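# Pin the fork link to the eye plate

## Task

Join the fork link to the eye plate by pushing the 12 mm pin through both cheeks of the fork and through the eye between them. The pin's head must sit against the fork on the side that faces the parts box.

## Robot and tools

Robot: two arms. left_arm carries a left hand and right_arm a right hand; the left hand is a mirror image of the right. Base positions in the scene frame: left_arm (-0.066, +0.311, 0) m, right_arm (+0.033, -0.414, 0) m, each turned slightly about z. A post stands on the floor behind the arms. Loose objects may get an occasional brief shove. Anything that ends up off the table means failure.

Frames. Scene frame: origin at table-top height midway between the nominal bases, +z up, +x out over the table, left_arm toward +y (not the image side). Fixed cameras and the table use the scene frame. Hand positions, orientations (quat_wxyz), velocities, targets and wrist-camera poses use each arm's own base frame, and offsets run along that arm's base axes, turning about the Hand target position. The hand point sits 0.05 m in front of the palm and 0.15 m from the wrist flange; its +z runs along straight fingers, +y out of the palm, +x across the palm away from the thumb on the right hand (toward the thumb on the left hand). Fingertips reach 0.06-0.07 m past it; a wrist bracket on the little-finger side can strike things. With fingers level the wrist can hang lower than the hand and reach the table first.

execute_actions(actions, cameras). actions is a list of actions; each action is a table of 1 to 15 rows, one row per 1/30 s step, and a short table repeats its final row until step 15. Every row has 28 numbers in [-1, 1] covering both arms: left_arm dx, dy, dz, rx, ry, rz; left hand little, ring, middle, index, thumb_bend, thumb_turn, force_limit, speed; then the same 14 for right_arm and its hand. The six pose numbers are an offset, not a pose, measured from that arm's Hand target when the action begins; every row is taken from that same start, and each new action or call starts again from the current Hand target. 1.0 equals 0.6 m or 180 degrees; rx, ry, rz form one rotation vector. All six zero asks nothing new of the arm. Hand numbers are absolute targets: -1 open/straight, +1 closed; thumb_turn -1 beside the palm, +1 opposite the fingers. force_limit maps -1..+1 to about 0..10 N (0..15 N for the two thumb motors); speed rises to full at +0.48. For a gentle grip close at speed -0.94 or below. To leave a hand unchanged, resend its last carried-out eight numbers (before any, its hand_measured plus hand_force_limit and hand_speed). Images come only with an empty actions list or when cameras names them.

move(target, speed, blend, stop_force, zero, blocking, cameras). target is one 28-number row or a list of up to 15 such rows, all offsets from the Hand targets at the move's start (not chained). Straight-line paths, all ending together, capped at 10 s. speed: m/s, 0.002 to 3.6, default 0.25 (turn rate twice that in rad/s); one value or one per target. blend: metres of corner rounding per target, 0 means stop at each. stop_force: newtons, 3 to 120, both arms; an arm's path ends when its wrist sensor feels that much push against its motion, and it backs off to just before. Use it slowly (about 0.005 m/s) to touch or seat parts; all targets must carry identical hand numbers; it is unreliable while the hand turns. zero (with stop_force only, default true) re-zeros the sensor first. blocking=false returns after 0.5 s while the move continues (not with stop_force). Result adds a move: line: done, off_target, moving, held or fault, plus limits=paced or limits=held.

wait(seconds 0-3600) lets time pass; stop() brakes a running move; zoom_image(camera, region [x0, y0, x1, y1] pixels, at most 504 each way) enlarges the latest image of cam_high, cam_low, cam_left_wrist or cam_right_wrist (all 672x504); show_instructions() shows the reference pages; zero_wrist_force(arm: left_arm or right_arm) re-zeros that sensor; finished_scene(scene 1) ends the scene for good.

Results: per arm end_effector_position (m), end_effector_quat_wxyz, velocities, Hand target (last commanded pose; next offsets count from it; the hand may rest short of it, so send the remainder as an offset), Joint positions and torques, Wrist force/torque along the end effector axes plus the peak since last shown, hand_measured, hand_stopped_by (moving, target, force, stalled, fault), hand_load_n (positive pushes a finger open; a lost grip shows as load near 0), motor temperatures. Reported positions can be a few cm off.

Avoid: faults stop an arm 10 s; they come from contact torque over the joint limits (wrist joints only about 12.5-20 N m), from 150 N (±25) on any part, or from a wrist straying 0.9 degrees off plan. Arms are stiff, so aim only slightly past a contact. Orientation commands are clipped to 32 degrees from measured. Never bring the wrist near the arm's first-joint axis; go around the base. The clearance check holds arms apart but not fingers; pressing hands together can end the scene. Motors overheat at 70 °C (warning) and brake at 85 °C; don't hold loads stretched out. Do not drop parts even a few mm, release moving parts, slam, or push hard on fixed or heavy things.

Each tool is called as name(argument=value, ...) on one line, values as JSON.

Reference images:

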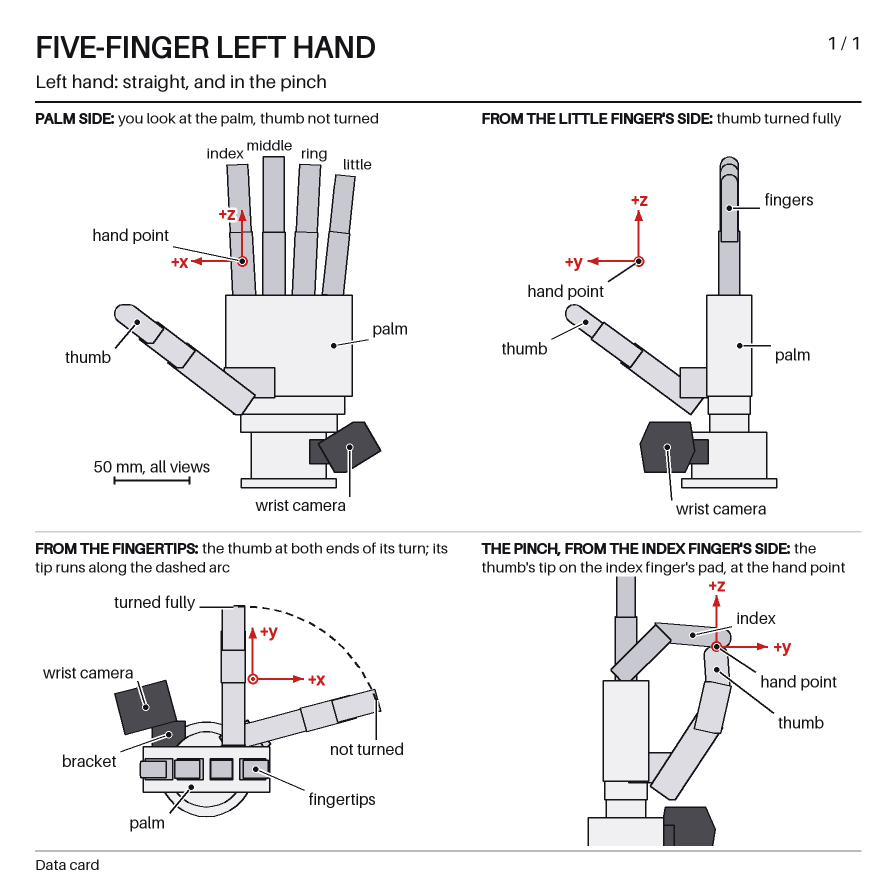

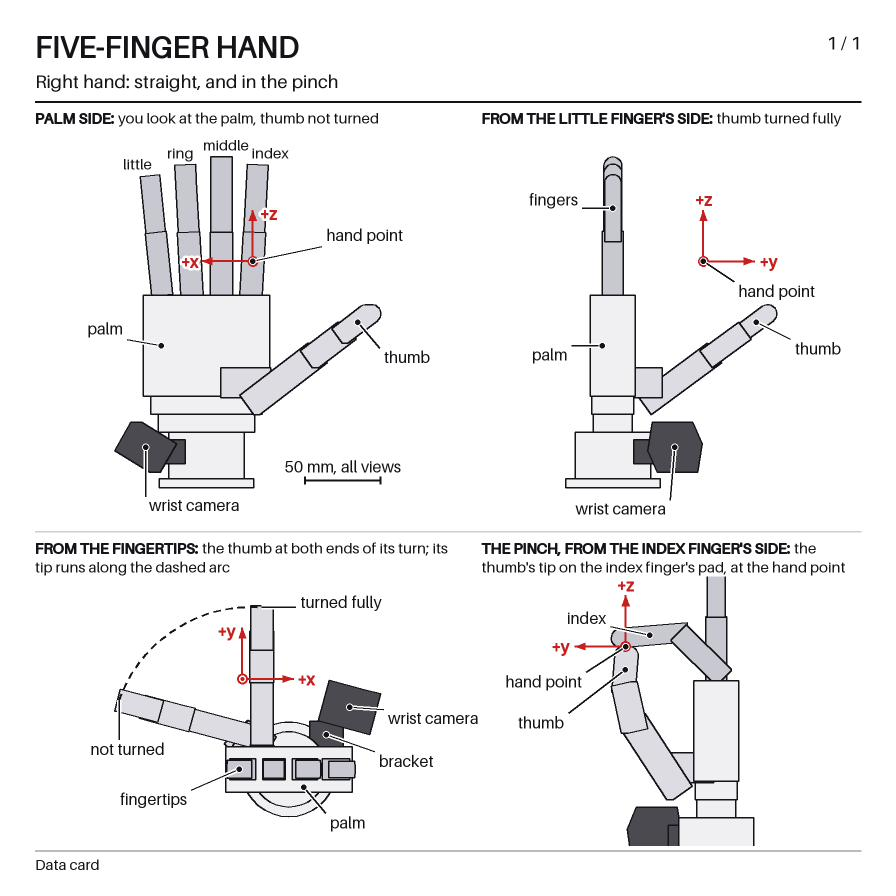

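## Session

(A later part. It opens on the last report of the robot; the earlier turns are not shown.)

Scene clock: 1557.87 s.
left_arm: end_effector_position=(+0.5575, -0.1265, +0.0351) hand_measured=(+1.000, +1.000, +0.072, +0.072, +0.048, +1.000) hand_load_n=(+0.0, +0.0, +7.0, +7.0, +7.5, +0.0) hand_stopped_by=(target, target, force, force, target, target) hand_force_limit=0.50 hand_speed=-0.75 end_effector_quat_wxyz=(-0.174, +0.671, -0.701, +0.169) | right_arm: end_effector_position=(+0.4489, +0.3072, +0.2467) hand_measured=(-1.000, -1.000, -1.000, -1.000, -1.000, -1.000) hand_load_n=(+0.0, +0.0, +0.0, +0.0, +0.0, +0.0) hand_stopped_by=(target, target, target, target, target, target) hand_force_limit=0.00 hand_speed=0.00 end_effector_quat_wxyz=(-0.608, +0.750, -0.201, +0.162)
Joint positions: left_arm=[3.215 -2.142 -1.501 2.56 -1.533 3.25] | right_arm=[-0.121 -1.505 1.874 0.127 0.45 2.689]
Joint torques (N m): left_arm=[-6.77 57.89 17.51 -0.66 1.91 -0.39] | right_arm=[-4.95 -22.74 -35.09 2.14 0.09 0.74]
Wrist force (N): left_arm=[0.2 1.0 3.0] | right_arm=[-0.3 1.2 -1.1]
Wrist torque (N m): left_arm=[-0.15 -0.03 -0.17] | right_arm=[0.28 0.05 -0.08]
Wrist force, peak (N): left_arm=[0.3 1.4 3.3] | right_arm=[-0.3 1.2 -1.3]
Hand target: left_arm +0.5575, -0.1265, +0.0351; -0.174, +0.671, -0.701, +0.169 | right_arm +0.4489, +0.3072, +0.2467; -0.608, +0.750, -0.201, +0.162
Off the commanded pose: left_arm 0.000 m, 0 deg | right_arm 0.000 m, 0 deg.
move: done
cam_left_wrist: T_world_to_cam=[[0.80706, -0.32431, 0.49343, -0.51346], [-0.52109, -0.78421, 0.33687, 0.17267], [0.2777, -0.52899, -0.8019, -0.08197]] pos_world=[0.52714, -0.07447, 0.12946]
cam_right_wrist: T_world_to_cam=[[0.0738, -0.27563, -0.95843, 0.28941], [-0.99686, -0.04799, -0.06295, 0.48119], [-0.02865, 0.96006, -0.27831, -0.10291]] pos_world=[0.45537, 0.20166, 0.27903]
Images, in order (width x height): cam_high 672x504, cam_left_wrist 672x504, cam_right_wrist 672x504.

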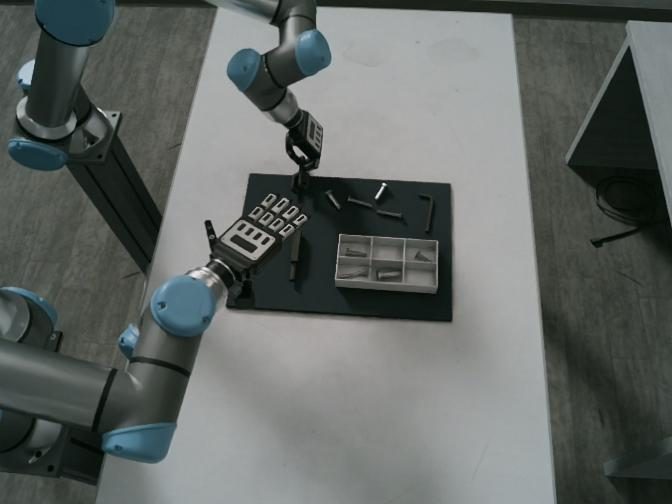

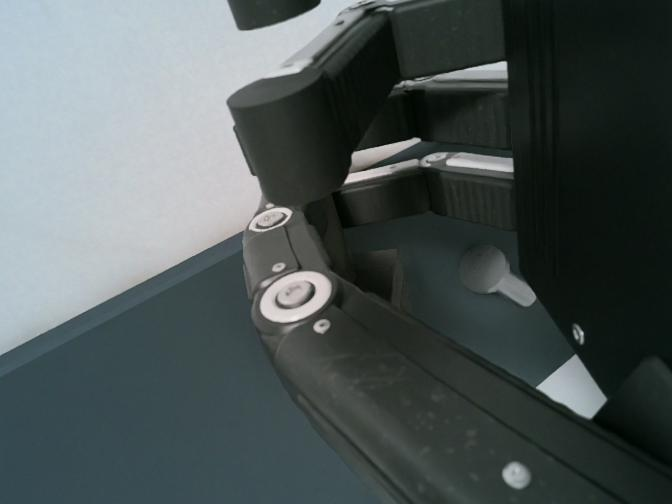

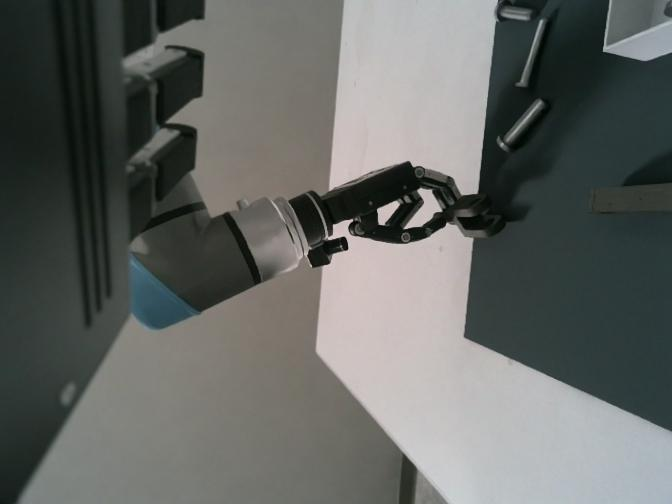

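move(target=[0.01998,-0.001,-0.0045,0.00917,0.1831,0,1,1,0.3,0.3,0.05,1,0.5,-0.75,0,0,0,0,0,0,-1,-1,-1,-1,-1,-1,0,0], speed=0.07, cameras=["cam_right_wrist","cam_left_wrist","cam_high"])

zoom_image(camera="cam_right_wrist", region=[400, 170, 530, 270])

zoom_image(camera="cam_high", region=[260, 150, 340, 210])

Scene clock: 1571.63 s.
left_arm: end_effector_position=(+0.5694, -0.1271, +0.0324) hand_measured=(+1.000, +1.000, +0.072, +0.072, +0.048, +1.000) hand_load_n=(+0.0, +0.0, +6.0, +3.0, +11.5, -1.5) hand_stopped_by=(target, target, force, force, target, target) hand_force_limit=0.50 hand_speed=-0.75 end_effector_quat_wxyz=(+0.023, +0.688, -0.724, -0.038) | right_arm: end_effector_position=(+0.4489, +0.3072, +0.2467) hand_measured=(-1.000, -1.000, -1.000, -1.000, -1.000, -1.000) hand_load_n=(+0.0, +0.0, +0.0, +0.0, +0.0, -0.5) hand_stopped_by=(target, target, target, target, target, target) hand_force_limit=0.00 hand_speed=0.00 end_effector_quat_wxyz=(-0.608, +0.750, -0.201, +0.162)
Joint positions: left_arm=[3.185 -2.621 -0.792 1.757 -1.599 3.234] | right_arm=[-0.121 -1.505 1.874 0.127 0.45 2.689]
Joint torques (N m): left_arm=[-18.54 55.3 8.39 -2.02 1.1 -0.68] | right_arm=[-5.55 -22.54 -34.92 2.12 0.17 0.77]
Wrist force (N): left_arm=[-3.6 -15.7 -24.5] | right_arm=[-0.2 1.1 -1.1]
Wrist torque (N m): left_arm=[0.33 -0.14 0.03] | right_arm=[0.25 0.04 -0.09]
Wrist force, peak (N): left_arm=[-4.4 -19.7 -25.7] | right_arm=[-0.2 1.4 -1.1]
Hand target: left_arm +0.5694, -0.1271, +0.0324; +0.023, +0.688, -0.724, -0.038 | right_arm +0.4489, +0.3072, +0.2467; -0.608, +0.750, -0.201, +0.162
Off the commanded pose: left_arm 0.000 m, 0 deg | right_arm 0.000 m, 0 deg.
move: done
cam_left_wrist: T_world_to_cam=[[0.94305, -0.3309, -0.03401, -0.58317], [-0.26013, -0.79733, 0.54461, 0.02232], [-0.20733, -0.50474, -0.838, 0.19259]] pos_world=[0.5957, -0.07797, 0.1294]
cam_right_wrist: T_world_to_cam=[[0.0738, -0.27563, -0.95843, 0.28941], [-0.99686, -0.04799, -0.06295, 0.48119], [-0.02865, 0.96006, -0.27831, -0.10291]] pos_world=[0.45537, 0.20166, 0.27903]
Images, in order (width x height): cam_high 672x504, cam_left_wrist 672x504, cam_right_wrist 672x504.

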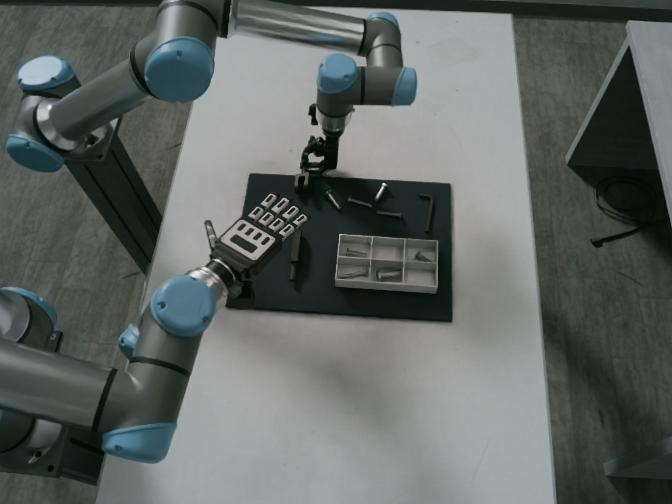

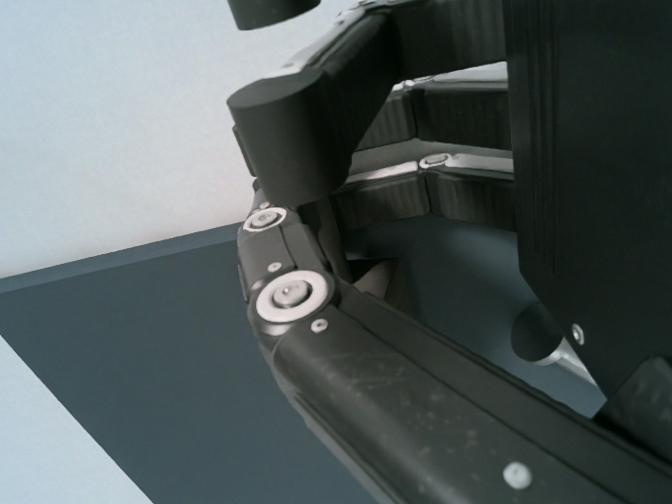

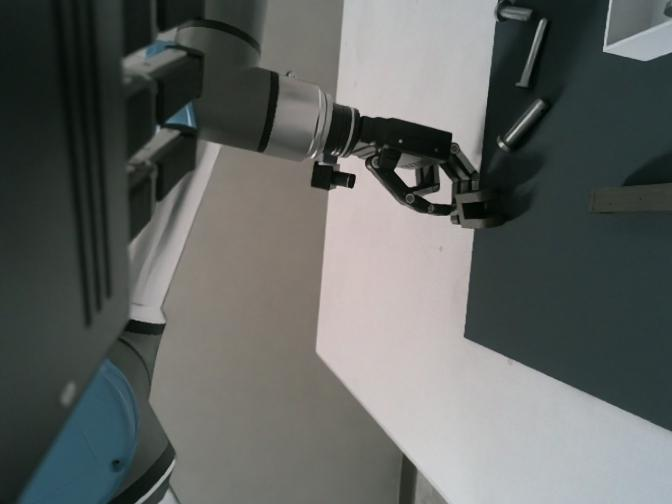

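Scaled by 3.877 from the camera's image (finer frame: 960x720).

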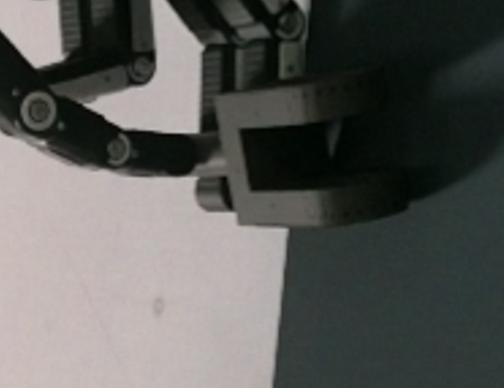

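Scaled by 6.300 from the camera's image (finer frame: 960x720).

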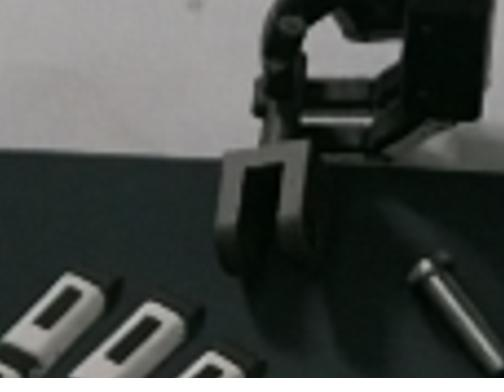

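move(target=[0,0,0.003,0,0,0,1,1,0.3,0.3,0.05,1,0.5,-0.75,0,0,0,0,0,0,-1,-1,-1,-1,-1,-1,0,0], speed=0.01)

Scene clock: 1580.27 s.
left_arm: end_effector_position=(+0.5694, -0.1271, +0.0342) hand_measured=(+1.000, +1.000, +0.072, +0.072, +0.048, +1.000) hand_load_n=(+0.0, +0.0, +6.5, +5.0, +9.0, -0.5) hand_stopped_by=(target, target, force, force, target, target) hand_force_limit=0.50 hand_speed=-0.75 end_effector_quat_wxyz=(+0.023, +0.688, -0.724, -0.038) | right_arm: end_effector_position=(+0.4489, +0.3072, +0.2467) hand_measured=(-1.000, -1.000, -1.000, -1.000, -1.000, -1.000) hand_load_n=(+0.0, -0.5, +0.0, +0.0, +0.0, +0.0) hand_stopped_by=(target, target, target, target, target, target) hand_force_limit=0.00 hand_speed=0.00 end_effector_quat_wxyz=(-0.608, +0.750, -0.201, +0.162)
Joint positions: left_arm=[3.185 -2.62 -0.79 1.754 -1.599 3.234] | right_arm=[-0.121 -1.505 1.874 0.127 0.45 2.689]
Joint torques (N m): left_arm=[6.11 63.58 23.99 -3.52 1.34 2.35] | right_arm=[-5.36 -22.49 -34.64 2.09 0.08 0.86]
Wrist force (N): left_arm=[-1.8 -7.4 -8.5] | right_arm=[-0.3 1.0 -0.8]
Wrist torque (N m): left_arm=[0.11 -0.06 0.05] | right_arm=[0.23 0.06 -0.10]
Wrist force, peak (N): left_arm=[-4.0 -15.6 -24.6] | right_arm=[-0.2 1.3 -1.2]
Hand target: left_arm +0.5694, -0.1271, +0.0342; +0.023, +0.688, -0.724, -0.038 | right_arm +0.4489, +0.3072, +0.2467; -0.608, +0.750, -0.201, +0.162
Off the commanded pose: left_arm 0.000 m, 0 deg | right_arm 0.000 m, 0 deg.
move: done

move(target=[0,0,0.0015,0,0,0,1,1,0.3,0.3,0.05,1,0.5,-0.75,0,0,0,0,0,0,-1,-1,-1,-1,-1,-1,0,0], speed=0.01, cameras=["cam_right_wrist","cam_high"])

zoom_image(camera="cam_right_wrist", region=[430, 170, 530, 250])

zoom_image(camera="cam_high", region=[260, 150, 340, 210])

Scene clock: 1588.83 s.
left_arm: end_effector_position=(+0.5694, -0.1271, +0.0351) hand_measured=(+1.000, +1.000, +0.072, +0.072, +0.048, +1.000) hand_load_n=(+0.0, +0.0, +7.0, +6.5, +8.0, -0.5) hand_stopped_by=(target, target, force, force, target, target) hand_force_limit=0.50 hand_speed=-0.75 end_effector_quat_wxyz=(+0.023, +0.688, -0.724, -0.038) | right_arm: end_effector_position=(+0.4489, +0.3072, +0.2467) hand_measured=(-1.000, -1.000, -1.000, -1.000, -1.000, -1.000) hand_load_n=(+0.0, +0.0, +0.0, +0.0, +0.0, +0.0) hand_stopped_by=(target, target, target, target, target, target) hand_force_limit=0.00 hand_speed=0.00 end_effector_quat_wxyz=(-0.608, +0.750, -0.201, +0.162)
Joint positions: left_arm=[3.185 -2.619 -0.789 1.753 -1.599 3.234] | right_arm=[-0.121 -1.505 1.874 0.127 0.45 2.689]
Joint torques (N m): left_arm=[6.35 71.13 29.36 -5.41 1.22 2.38] | right_arm=[-5.25 -22.27 -34.59 2.06 0.08 0.81]
Wrist force (N): left_arm=[-1.3 -3.8 -3.4] | right_arm=[-0.2 1.1 -1.0]
Wrist torque (N m): left_arm=[0.10 -0.03 0.04] | right_arm=[0.25 0.04 -0.08]
Wrist force, peak (N): left_arm=[-2.1 -7.4 -8.8] | right_arm=[-0.4 1.3 -1.3]
Hand target: left_arm +0.5694, -0.1271, +0.0351; +0.023, +0.688, -0.724, -0.038 | right_arm +0.4489, +0.3072, +0.2467; -0.608, +0.750, -0.201, +0.162
Off the commanded pose: left_arm 0.000 m, 0 deg | right_arm 0.000 m, 0 deg.
move: done
cam_right_wrist: T_world_to_cam=[[0.0738, -0.27563, -0.95843, 0.28941], [-0.99686, -0.04799, -0.06295, 0.48119], [-0.02865, 0.96006, -0.27831, -0.10291]] pos_world=[0.45537, 0.20166, 0.27903]
Images, in order (width x height): cam_high 672x504, cam_right_wrist 672x504.

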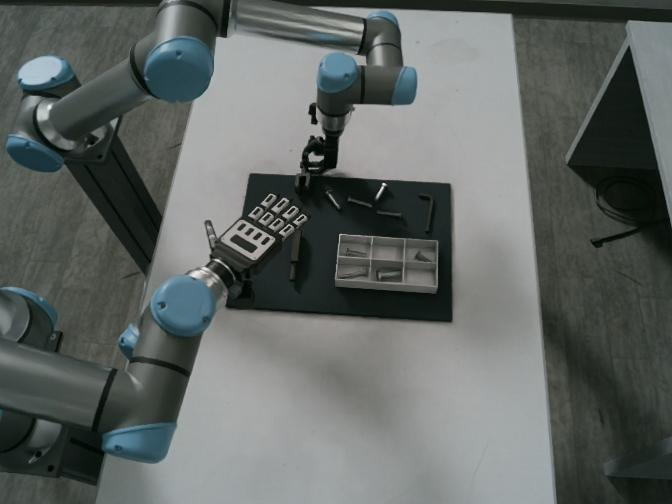

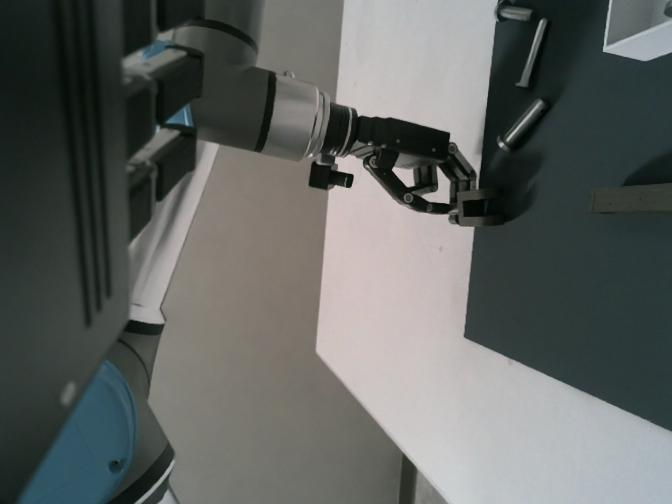

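Scaled by 5.040 from the camera's image (finer frame: 960x720).

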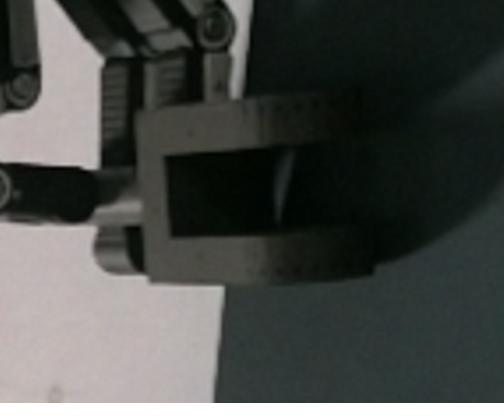

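Scaled by 6.300 from the camera's image (finer frame: 960x720).

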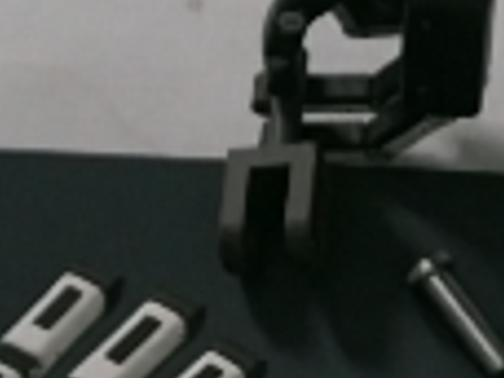

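move(target=[[0,0,0,0,0,0,1,1,0.3,0.3,-0.6,1,0.5,-0.6,0,0,0,0,0,0,-1,-1,-1,-1,-1,-1,0,0],[0,0,-0.003,0,0,0,1,1,0.3,0.3,-0.6,1,0.5,-0.6,0,0,0,0,0,0,-1,-1,-1,-1,-1,-1,0,0]], speed=0.01, cameras=["cam_right_wrist","cam_high","cam_left_wrist"])

zoom_image(camera="cam_right_wrist", region=[430, 170, 530, 250])

Scene clock: 1606.87 s.
left_arm: end_effector_position=(+0.5695, -0.1271, +0.0333) hand_measured=(+1.000, +1.000, +0.072, +0.072, -0.600, +1.000) hand_load_n=(+0.0, +0.0, +0.0, +0.5, -0.5, +0.0) hand_stopped_by=(target, target, force, force, target, target) hand_force_limit=0.50 hand_speed=-0.60 end_effector_quat_wxyz=(+0.023, +0.688, -0.724, -0.038) | right_arm: end_effector_position=(+0.4489, +0.3072, +0.2467) hand_measured=(-1.000, -1.000, -1.000, -1.000, -1.000, -1.000) hand_load_n=(+0.0, +0.0, +0.0, +0.0, +0.0, -0.5) hand_stopped_by=(target, target, target, target, target, target) hand_force_limit=0.00 hand_speed=0.00 end_effector_quat_wxyz=(-0.608, +0.750, -0.201, +0.162)
Joint positions: left_arm=[3.185 -2.621 -0.791 1.756 -1.599 3.234] | right_arm=[-0.121 -1.505 1.874 0.127 0.45 2.689]
Joint torques (N m): left_arm=[6.44 59.34 16.31 -2.79 0.89 1.23] | right_arm=[-5.12 -22.45 -34.82 2.07 0.1 0.77]
Wrist force (N): left_arm=[-0.3 -0.3 0.9] | right_arm=[-0.2 0.8 -0.7]
Wrist torque (N m): left_arm=[-0.03 -0.01 0.07] | right_arm=[0.19 0.03 -0.09]
Wrist force, peak (N): left_arm=[-1.3 -4.0 -3.3] | right_arm=[-0.1 1.5 -1.3]
Hand target: left_arm +0.5694, -0.1271, +0.0333; +0.023, +0.688, -0.724, -0.038 | right_arm +0.4489, +0.3072, +0.2467; -0.608, +0.750, -0.201, +0.162
Off the commanded pose: left_arm 0.000 m, 0 deg | right_arm 0.000 m, 0 deg.
move: done
cam_left_wrist: T_world_to_cam=[[0.94304, -0.33096, -0.03386, -0.58325], [-0.26026, -0.7973, 0.54459, 0.02194], [-0.20723, -0.50475, -0.83802, 0.19331]] pos_world=[0.5958, -0.07797, 0.1303]
cam_right_wrist: T_world_to_cam=[[0.0738, -0.27563, -0.95843, 0.28941], [-0.99686, -0.04799, -0.06295, 0.48119], [-0.02865, 0.96006, -0.27831, -0.10291]] pos_world=[0.45537, 0.20166, 0.27903]
Images, in order (width x height): cam_high 672x504, cam_left_wrist 672x504, cam_right_wrist 672x504.

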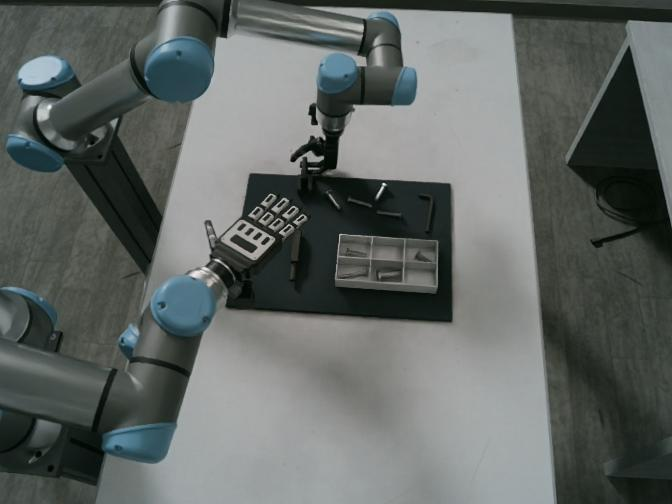

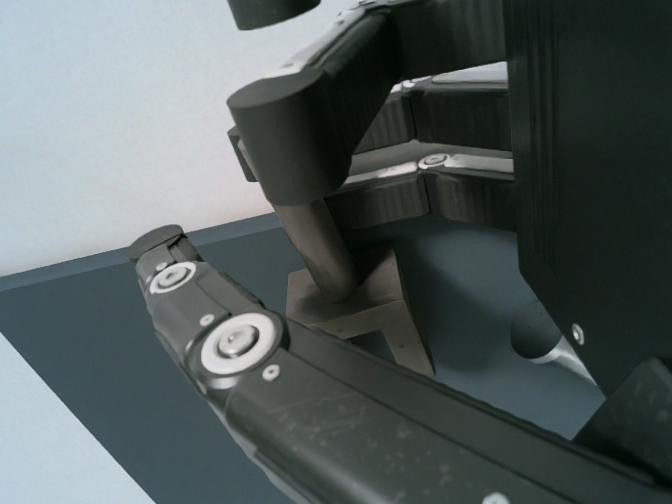

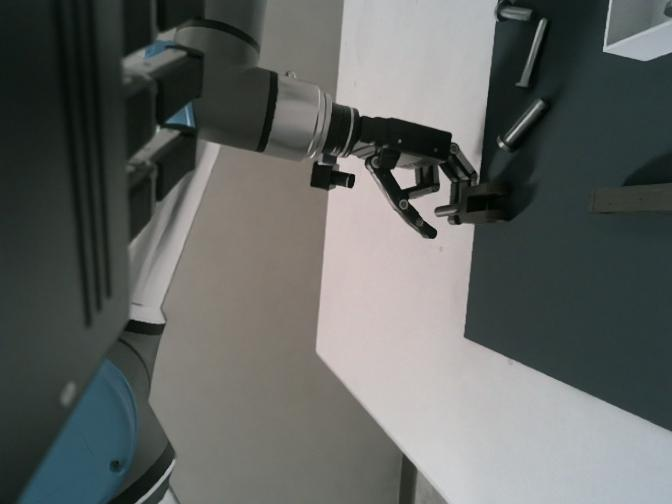

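Scaled by 5.040 from the camera's image (finer frame: 960x720).

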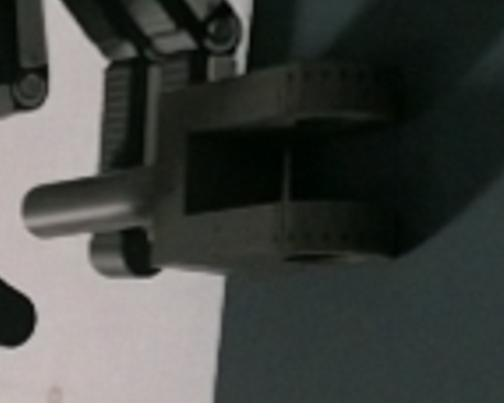

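move(target=[[0,0,-0.0035,0,0,0,1,1,0.3,0.3,-0.6,1,0.5,-0.6,0,0,0,0,0,0,-1,-1,-1,-1,-1,-1,0,0],[0.0916,-0.0046,-0.0035,0,0,0,1,1,0.3,0.3,-0.6,1,0.5,-0.6,0,0,0,0,0,0,-1,-1,-1,-1,-1,-1,0,0]], speed=[0.01,0.03], stop_force=4, cameras=["cam_right_wrist","cam_high","cam_left_wrist"])

zoom_image(camera="cam_right_wrist", region=[430, 170, 530, 250])

Scene clock: 1633.40 s.
left_arm: end_effector_position=(+0.6244, -0.1298, +0.0312) hand_measured=(+1.000, +1.000, +0.072, +0.072, -0.600, +1.000) hand_load_n=(+0.0, +0.0, +0.0, -1.0, +0.0, +0.0) hand_stopped_by=(target, target, force, force, target, target) hand_force_limit=0.50 hand_speed=-0.60 end_effector_quat_wxyz=(+0.023, +0.688, -0.724, -0.038) | right_arm: end_effector_position=(+0.4489, +0.3072, +0.2467) hand_measured=(-1.000, -1.000, -1.000, -1.000, -1.000, -1.000) hand_load_n=(+0.0, +0.0, +0.0, +0.0, +0.0, +0.0) hand_stopped_by=(target, target, target, target, target, target) hand_force_limit=0.00 hand_speed=0.00 end_effector_quat_wxyz=(-0.608, +0.750, -0.201, +0.162)
Joint positions: left_arm=[3.177 -2.877 -0.28 1.502 -1.598 3.226] | right_arm=[-0.121 -1.505 1.874 0.127 0.45 2.689]
Joint torques (N m): left_arm=[-14.48 79.58 14.56 -0.46 -1.38 0.38] | right_arm=[-5.02 -22.27 -34.32 2.03 0.14 0.83]
Wrist force (N): left_arm=[-0.7 0.6 -2.3] | right_arm=[-0.1 1.1 -1.1]
Wrist torque (N m): left_arm=[0.08 0.02 0.07] | right_arm=[0.26 0.02 -0.08]
Wrist force, peak (N): left_arm=[0.8 3.4 -1.9] | right_arm=[-0.2 1.0 -1.4]
Hand target: left_arm +0.6244, -0.1298, +0.0312; +0.023, +0.688, -0.724, -0.038 | right_arm +0.4489, +0.3072, +0.2467; -0.608, +0.750, -0.201, +0.162
Off the commanded pose: left_arm 0.000 m, 0 deg | right_arm 0.000 m, 0 deg.
move: done
cam_left_wrist: T_world_to_cam=[[0.94305, -0.33091, -0.03396, -0.63598], [-0.26015, -0.79728, 0.54467, 0.03508], [-0.20731, -0.50482, -0.83796, 0.20169]] pos_world=[0.6507, -0.08067, 0.1283]
cam_right_wrist: T_world_to_cam=[[0.0738, -0.27563, -0.95843, 0.28941], [-0.99686, -0.04799, -0.06295, 0.48119], [-0.02865, 0.96006, -0.27831, -0.10291]] pos_world=[0.45537, 0.20166, 0.27903]
Images, in order (width x height): cam_high 672x504, cam_left_wrist 672x504, cam_right_wrist 672x504.

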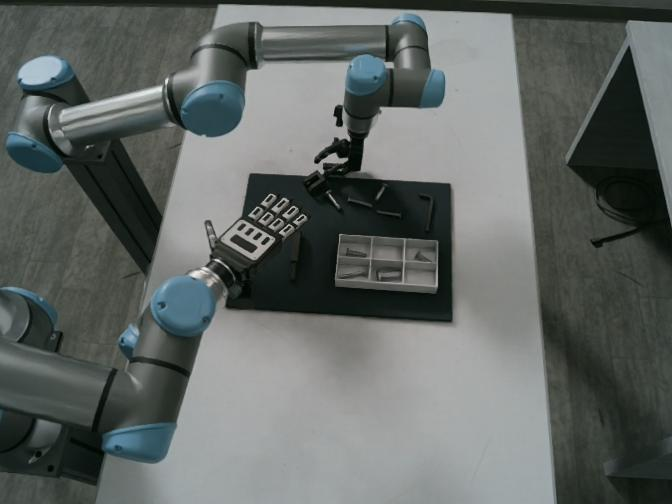

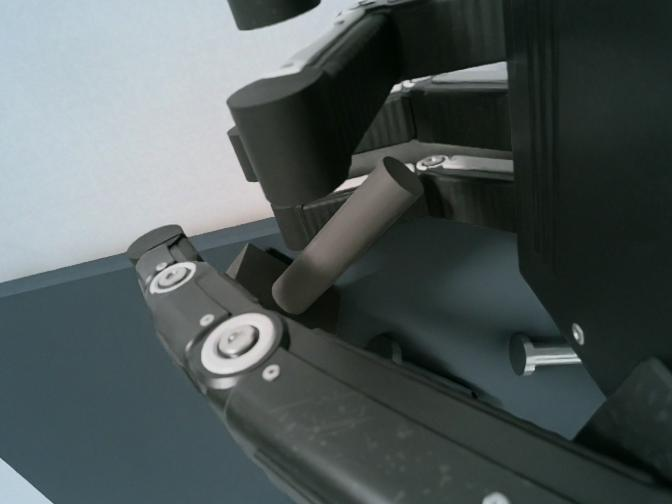

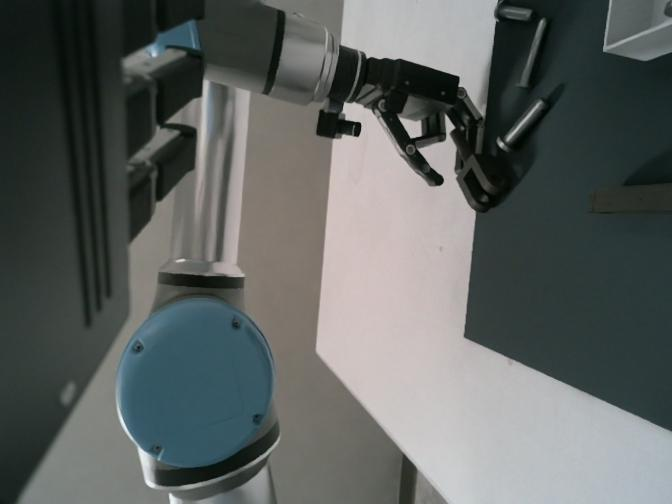

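Scaled by 5.040 from the camera's image (finer frame: 960x720).

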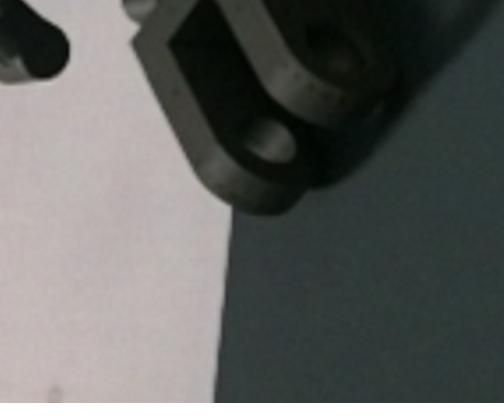

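zoom_image(camera="cam_high", region=[280, 150, 370, 215])

zoom_image(camera="cam_left_wrist", region=[200, 100, 540, 400])

zoom_image(camera="cam_right_wrist", region=[430, 110, 560, 230])

Scaled by 5.600 from the camera's image (finer frame: 960x720).

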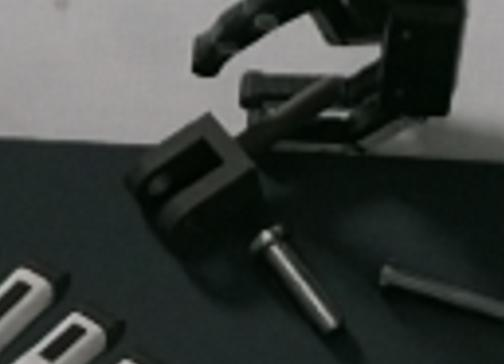

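Scaled by 1.482 from the camera's image (finer frame: 960x720).

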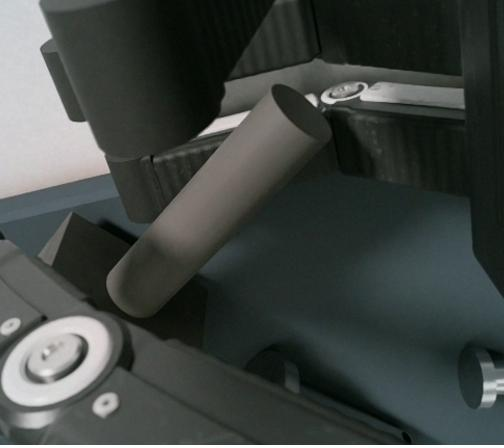

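Scaled by 3.877 from the camera's image (finer frame: 960x720).

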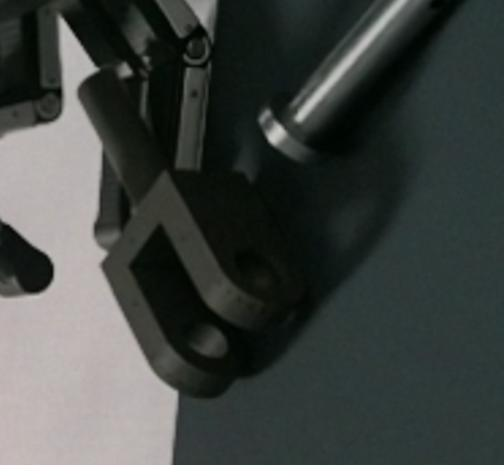

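move(target=[[-0.0067,0.0003,0,0,0,0,1,1,0.3,0.3,-0.6,1,0.5,-0.6,0,0,0,0,0,0,-1,-1,-1,-1,-1,-1,0,0],[0.0743,0.0583,0,0,0,0,1,1,0.3,0.3,-0.6,1,0.5,-0.6,0,0,0,0,0,0,-1,-1,-1,-1,-1,-1,0,0]], speed=[0.01,0.03], stop_force=5, cameras=["cam_right_wrist","cam_high","cam_left_wrist"])

zoom_image(camera="cam_high", region=[280, 150, 370, 215])

zoom_image(camera="cam_right_wrist", region=[430, 110, 560, 230])

Scene clock: 1659.00 s.
left_arm: end_effector_position=(+0.6228, -0.1298, +0.0312) hand_measured=(+1.000, +1.000, +0.072, +0.072, -0.600, +1.000) hand_load_n=(+0.0, +0.0, +0.0, -1.0, +0.0, +0.0) hand_stopped_by=(target, target, force, force, target, target) hand_force_limit=0.50 hand_speed=-0.60 end_effector_quat_wxyz=(+0.023, +0.688, -0.724, -0.039) | right_arm: end_effector_position=(+0.4489, +0.3072, +0.2467) hand_measured=(-1.000, -1.000, -1.000, -1.000, -1.000, -1.000) hand_load_n=(+0.0, +0.0, +0.0, +0.0, +0.0, +0.0) hand_stopped_by=(target, target, target, target, target, target) hand_force_limit=0.00 hand_speed=0.00 end_effector_quat_wxyz=(-0.608, +0.750, -0.201, +0.162)
Joint positions: left_arm=[3.177 -2.865 -0.306 1.514 -1.598 3.227] | right_arm=[-0.121 -1.505 1.874 0.127 0.45 2.689]
Joint torques (N m): left_arm=[-1.17 72.82 14 -0.43 -1.01 -1.1] | right_arm=[-5.29 -22.51 -34.47 2.06 0.11 0.81]
Wrist force (N): left_arm=[0.6 1.4 -2.5] | right_arm=[0.1 1.1 -1.0]
Wrist torque (N m): left_arm=[0.17 -0.07 0.10] | right_arm=[0.25 0.00 -0.07]
Wrist force, peak (N): left_arm=[-0.1 -4.4 -4.4] | right_arm=[-0.3 1.4 -1.2]
Hand target: left_arm +0.6228, -0.1299, +0.0312; +0.023, +0.688, -0.724, -0.039 (not the last commanded pose) | right_arm +0.4489, +0.3072, +0.2467; -0.608, +0.750, -0.201, +0.162
Off the commanded pose: left_arm 0.058 m, 0 deg | right_arm 0.000 m, 0 deg.
move: contact (left_arm); path passed 0 of 2 targets
cam_left_wrist: T_world_to_cam=[[0.94296, -0.33114, -0.03433, -0.63438], [-0.26015, -0.79728, 0.54467, 0.03472], [-0.20774, -0.50467, -0.83795, 0.20156]] pos_world=[0.64909, -0.08067, 0.1282]
cam_right_wrist: T_world_to_cam=[[0.0738, -0.27563, -0.95843, 0.28941], [-0.99686, -0.04799, -0.06295, 0.48119], [-0.02865, 0.96006, -0.27831, -0.10291]] pos_world=[0.45537, 0.20166, 0.27903]
Images, in order (width x height): cam_high 672x504, cam_left_wrist 672x504, cam_right_wrist 672x504.

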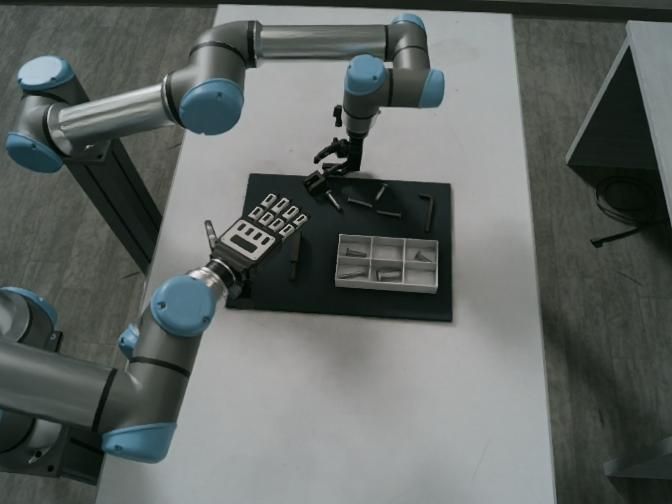

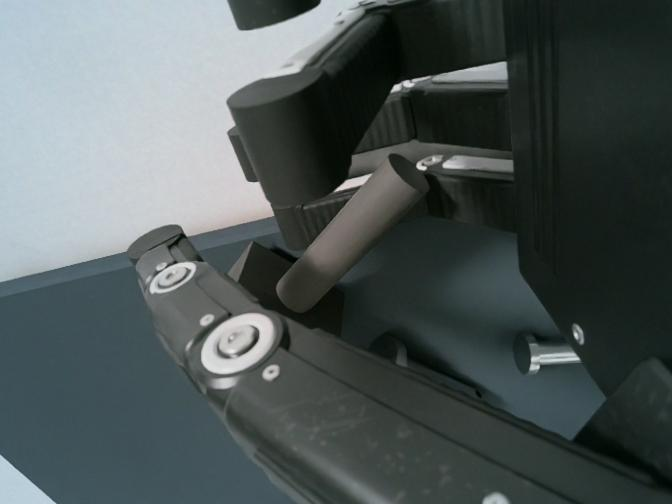

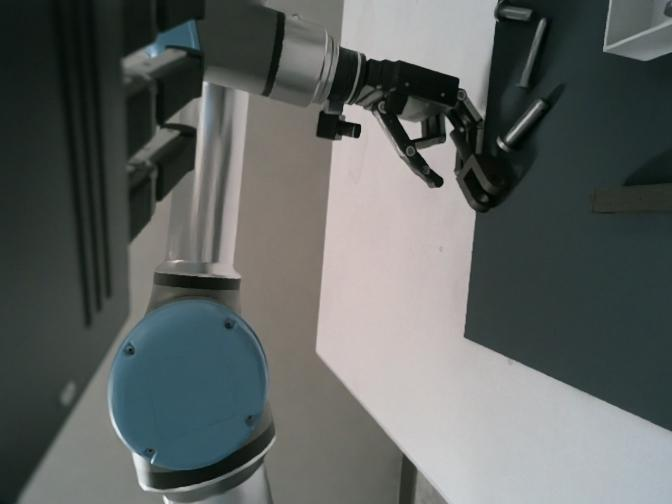

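Scaled by 5.600 from the camera's image (finer frame: 960x720).

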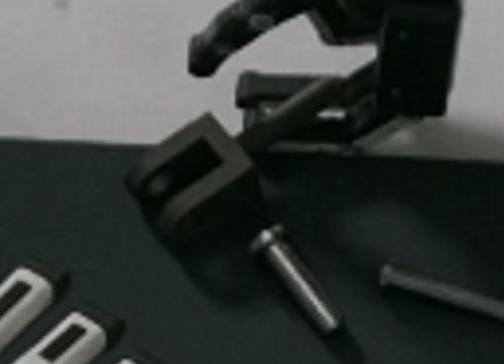

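Scaled by 3.877 from the camera's image (finer frame: 960x720).

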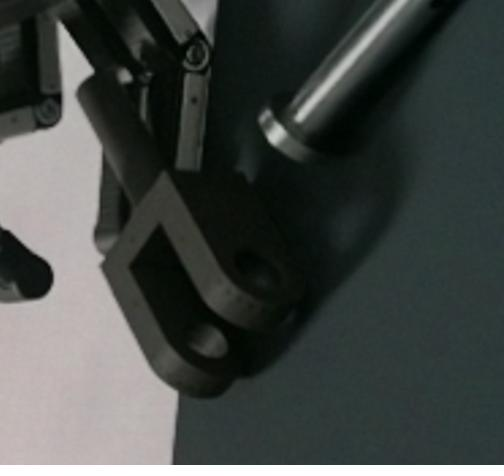

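move(target=[[-0.0055,0.0003,0,-0.00347,-0.06936,0,1,1,0.3,0.3,-0.6,1,0.5,-0.6,0,0,0,0,0,0,-1,-1,-1,-1,-1,-1,0,0]], speed=[0.03], cameras=["cam_right_wrist","cam_high"])

zoom_image(camera="cam_right_wrist", region=[430, 110, 560, 230])

Scene clock: 1711.23 s.
left_arm: end_effector_position=(+0.6195, -0.1297, +0.0313) hand_measured=(+1.000, +1.000, +0.072, +0.072, -0.600, +1.000) hand_load_n=(+0.0, +0.5, +0.0, +0.0, +0.0, +0.0) hand_stopped_by=(target, target, force, force, target, target) hand_force_limit=0.50 hand_speed=-0.60 end_effector_quat_wxyz=(-0.052, +0.688, -0.722, +0.041) end_effector_velocity=(+0.000, -0.001, +0.001) end_effector_angular_velocity=(+0.000, +0.003, -0.001) | right_arm: end_effector_position=(+0.4489, +0.3072, +0.2467) hand_measured=(-1.000, -1.000, -1.000, -1.000, -1.000, -1.000) hand_load_n=(+0.0, +0.0, +0.0, -0.5, +0.0, -0.5) hand_stopped_by=(target, target, target, target, target, target) hand_force_limit=0.00 hand_speed=0.00 end_effector_quat_wxyz=(-0.608, +0.750, -0.201, +0.162)
Joint positions: left_arm=[3.185 -2.578 -0.792 1.931 -1.579 3.234] | right_arm=[-0.121 -1.505 1.874 0.127 0.45 2.689]
Joint velocities: left_arm=[-0.001 -0.002 0.005 -0.006 0 0] | right_arm=[within noise]
Joint torques (N m): left_arm=[11.18 56.69 31.98 -5.16 1.01 2.03] | right_arm=[-4.88 -22.5 -33.65 2.04 0.12 0.78]
Wrist force (N): left_arm=[0.6 0.4 1.2] | right_arm=[-0.2 1.1 -1.3]
Wrist torque (N m): left_arm=[-0.05 -0.04 0.02] | right_arm=[0.28 0.05 -0.08]
Wrist force, peak (N): left_arm=[0.7 1.5 -2.5] | right_arm=[-0.2 1.2 -1.3]
Hand target: left_arm +0.6195, -0.1297, +0.0312; -0.052, +0.688, -0.722, +0.040 | right_arm +0.4489, +0.3072, +0.2467; -0.608, +0.750, -0.201, +0.162
Off the commanded pose: left_arm 0.000 m, 0 deg | right_arm 0.000 m, 0 deg.
move: done
cam_right_wrist: T_world_to_cam=[[0.0738, -0.27563, -0.95843, 0.28941], [-0.99686, -0.04799, -0.06295, 0.48119], [-0.02865, 0.96006, -0.27831, -0.10291]] pos_world=[0.45537, 0.20166, 0.27903]
Images, in order (width x height): cam_high 672x504, cam_right_wrist 672x504.

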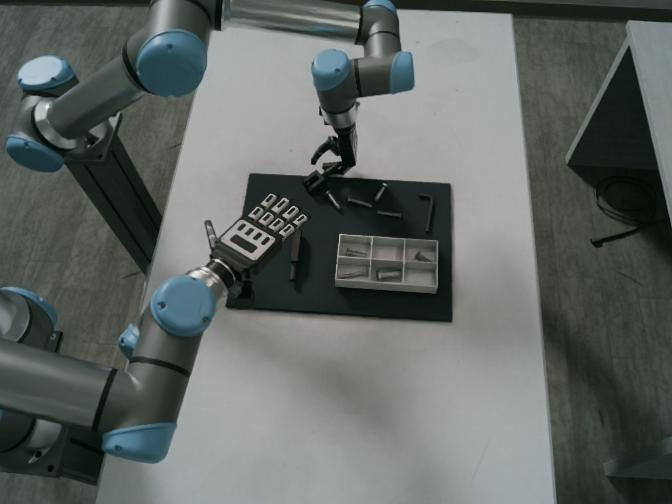

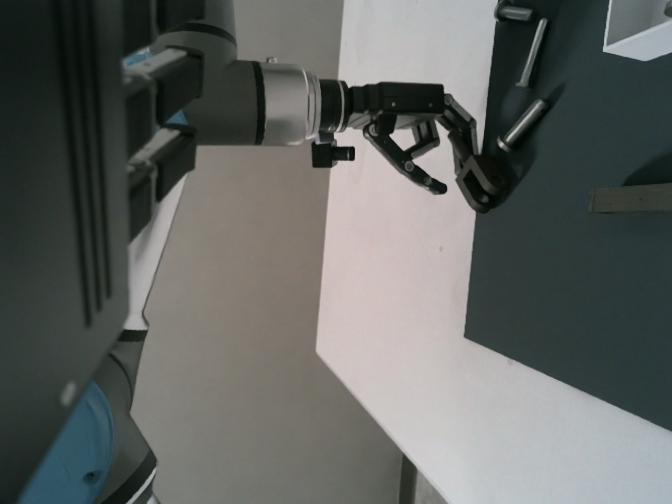

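Scaled by 3.877 from the camera's image (finer frame: 960x720).

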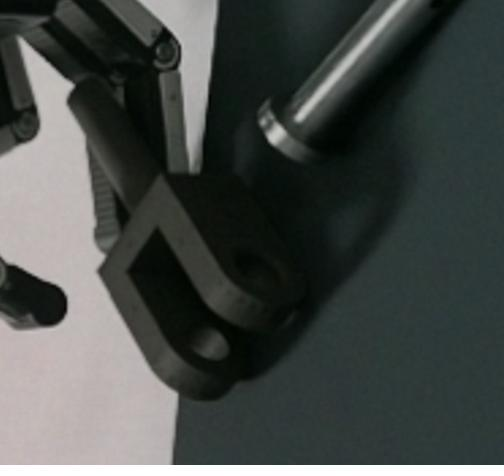

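move(target=[[0,0,-0.01,0,0,0,1,1,0.3,0.3,-0.6,1,0.5,-0.6,0,0,0,0,0,0,-1,-1,-1,-1,-1,-1,0,0]], speed=[0.01], stop_force=3.5, cameras=["cam_right_wrist","cam_left_wrist"])

Scene clock: 1718.47 s.
left_arm: end_effector_position=(+0.6195, -0.1297, +0.0291) hand_measured=(+1.000, +1.000, +0.072, +0.072, -0.600, +1.000) hand_load_n=(+0.0, +0.0, +0.0, -2.5, +0.0, +0.0) hand_stopped_by=(target, target, force, force, target, target) hand_force_limit=0.50 hand_speed=-0.60 end_effector_quat_wxyz=(-0.052, +0.688, -0.722, +0.040) | right_arm: end_effector_position=(+0.4489, +0.3072, +0.2467) hand_measured=(-1.000, -1.000, -1.000, -1.000, -1.000, -1.000) hand_load_n=(-0.5, +0.0, +0.0, +0.0, +0.0, -0.5) hand_stopped_by=(target, target, target, target, target, target) hand_force_limit=0.00 hand_speed=0.00 end_effector_quat_wxyz=(-0.608, +0.750, -0.201, +0.162)
Joint positions: left_arm=[3.185 -2.58 -0.794 1.935 -1.579 3.234] | right_arm=[-0.121 -1.505 1.874 0.127 0.45 2.689]
Joint torques (N m): left_arm=[-6.87 71.98 30.46 -5.46 -1.41 -1.19] | right_arm=[-5.26 -23.02 -33.57 2.06 0.02 0.67]
Wrist force (N): left_arm=[0.7 -2.1 -2.0] | right_arm=[-0.1 1.0 -0.7]
Wrist torque (N m): left_arm=[-0.05 -0.07 0.02] | right_arm=[0.21 0.02 -0.09]
Wrist force, peak (N): left_arm=[0.6 -3.8 -2.4] | right_arm=[-0.3 1.3 -1.4]
Hand target: left_arm +0.6195, -0.1297, +0.0291; -0.052, +0.688, -0.722, +0.040 (not the last commanded pose) | right_arm +0.4489, +0.3072, +0.2467; -0.608, +0.750, -0.201, +0.162
Off the commanded pose: left_arm 0.004 m, 0 deg | right_arm 0.000 m, 0 deg.
move: contact (left_arm)
cam_left_wrist: T_world_to_cam=[[0.92765, -0.3304, 0.17405, -0.62786], [-0.37278, -0.79164, 0.48408, 0.10739], [-0.02216, -0.51395, -0.85754, 0.08361]] pos_world=[0.62432, -0.07946, 0.12899]
cam_right_wrist: T_world_to_cam=[[0.0738, -0.27563, -0.95843, 0.28941], [-0.99686, -0.04799, -0.06295, 0.48119], [-0.02865, 0.96006, -0.27831, -0.10291]] pos_world=[0.45537, 0.20166, 0.27903]
Images, in order (width x height): cam_left_wrist 672x504, cam_right_wrist 672x504.

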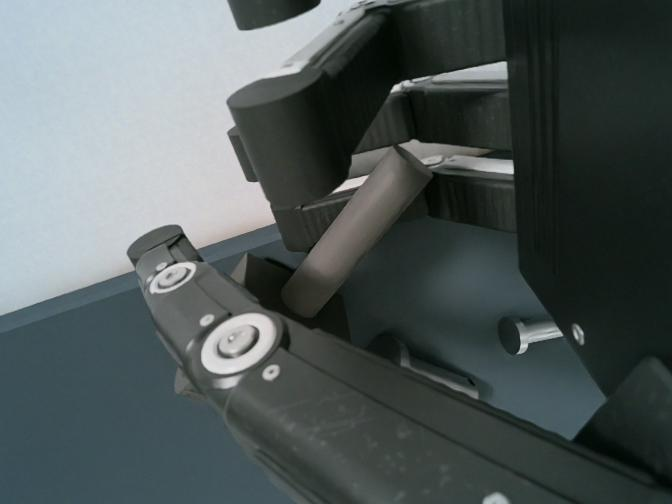

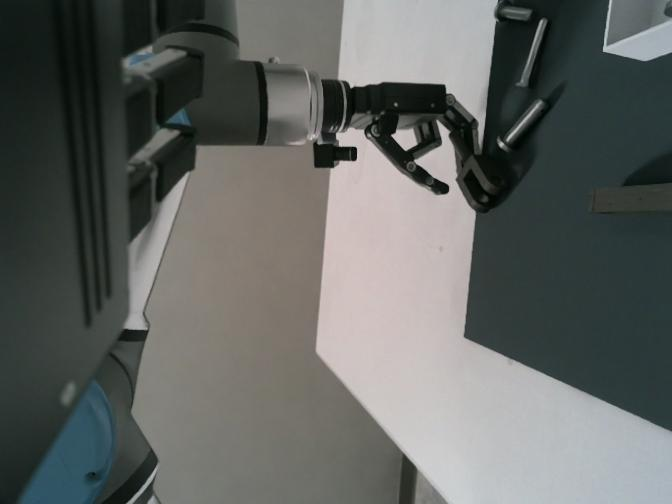

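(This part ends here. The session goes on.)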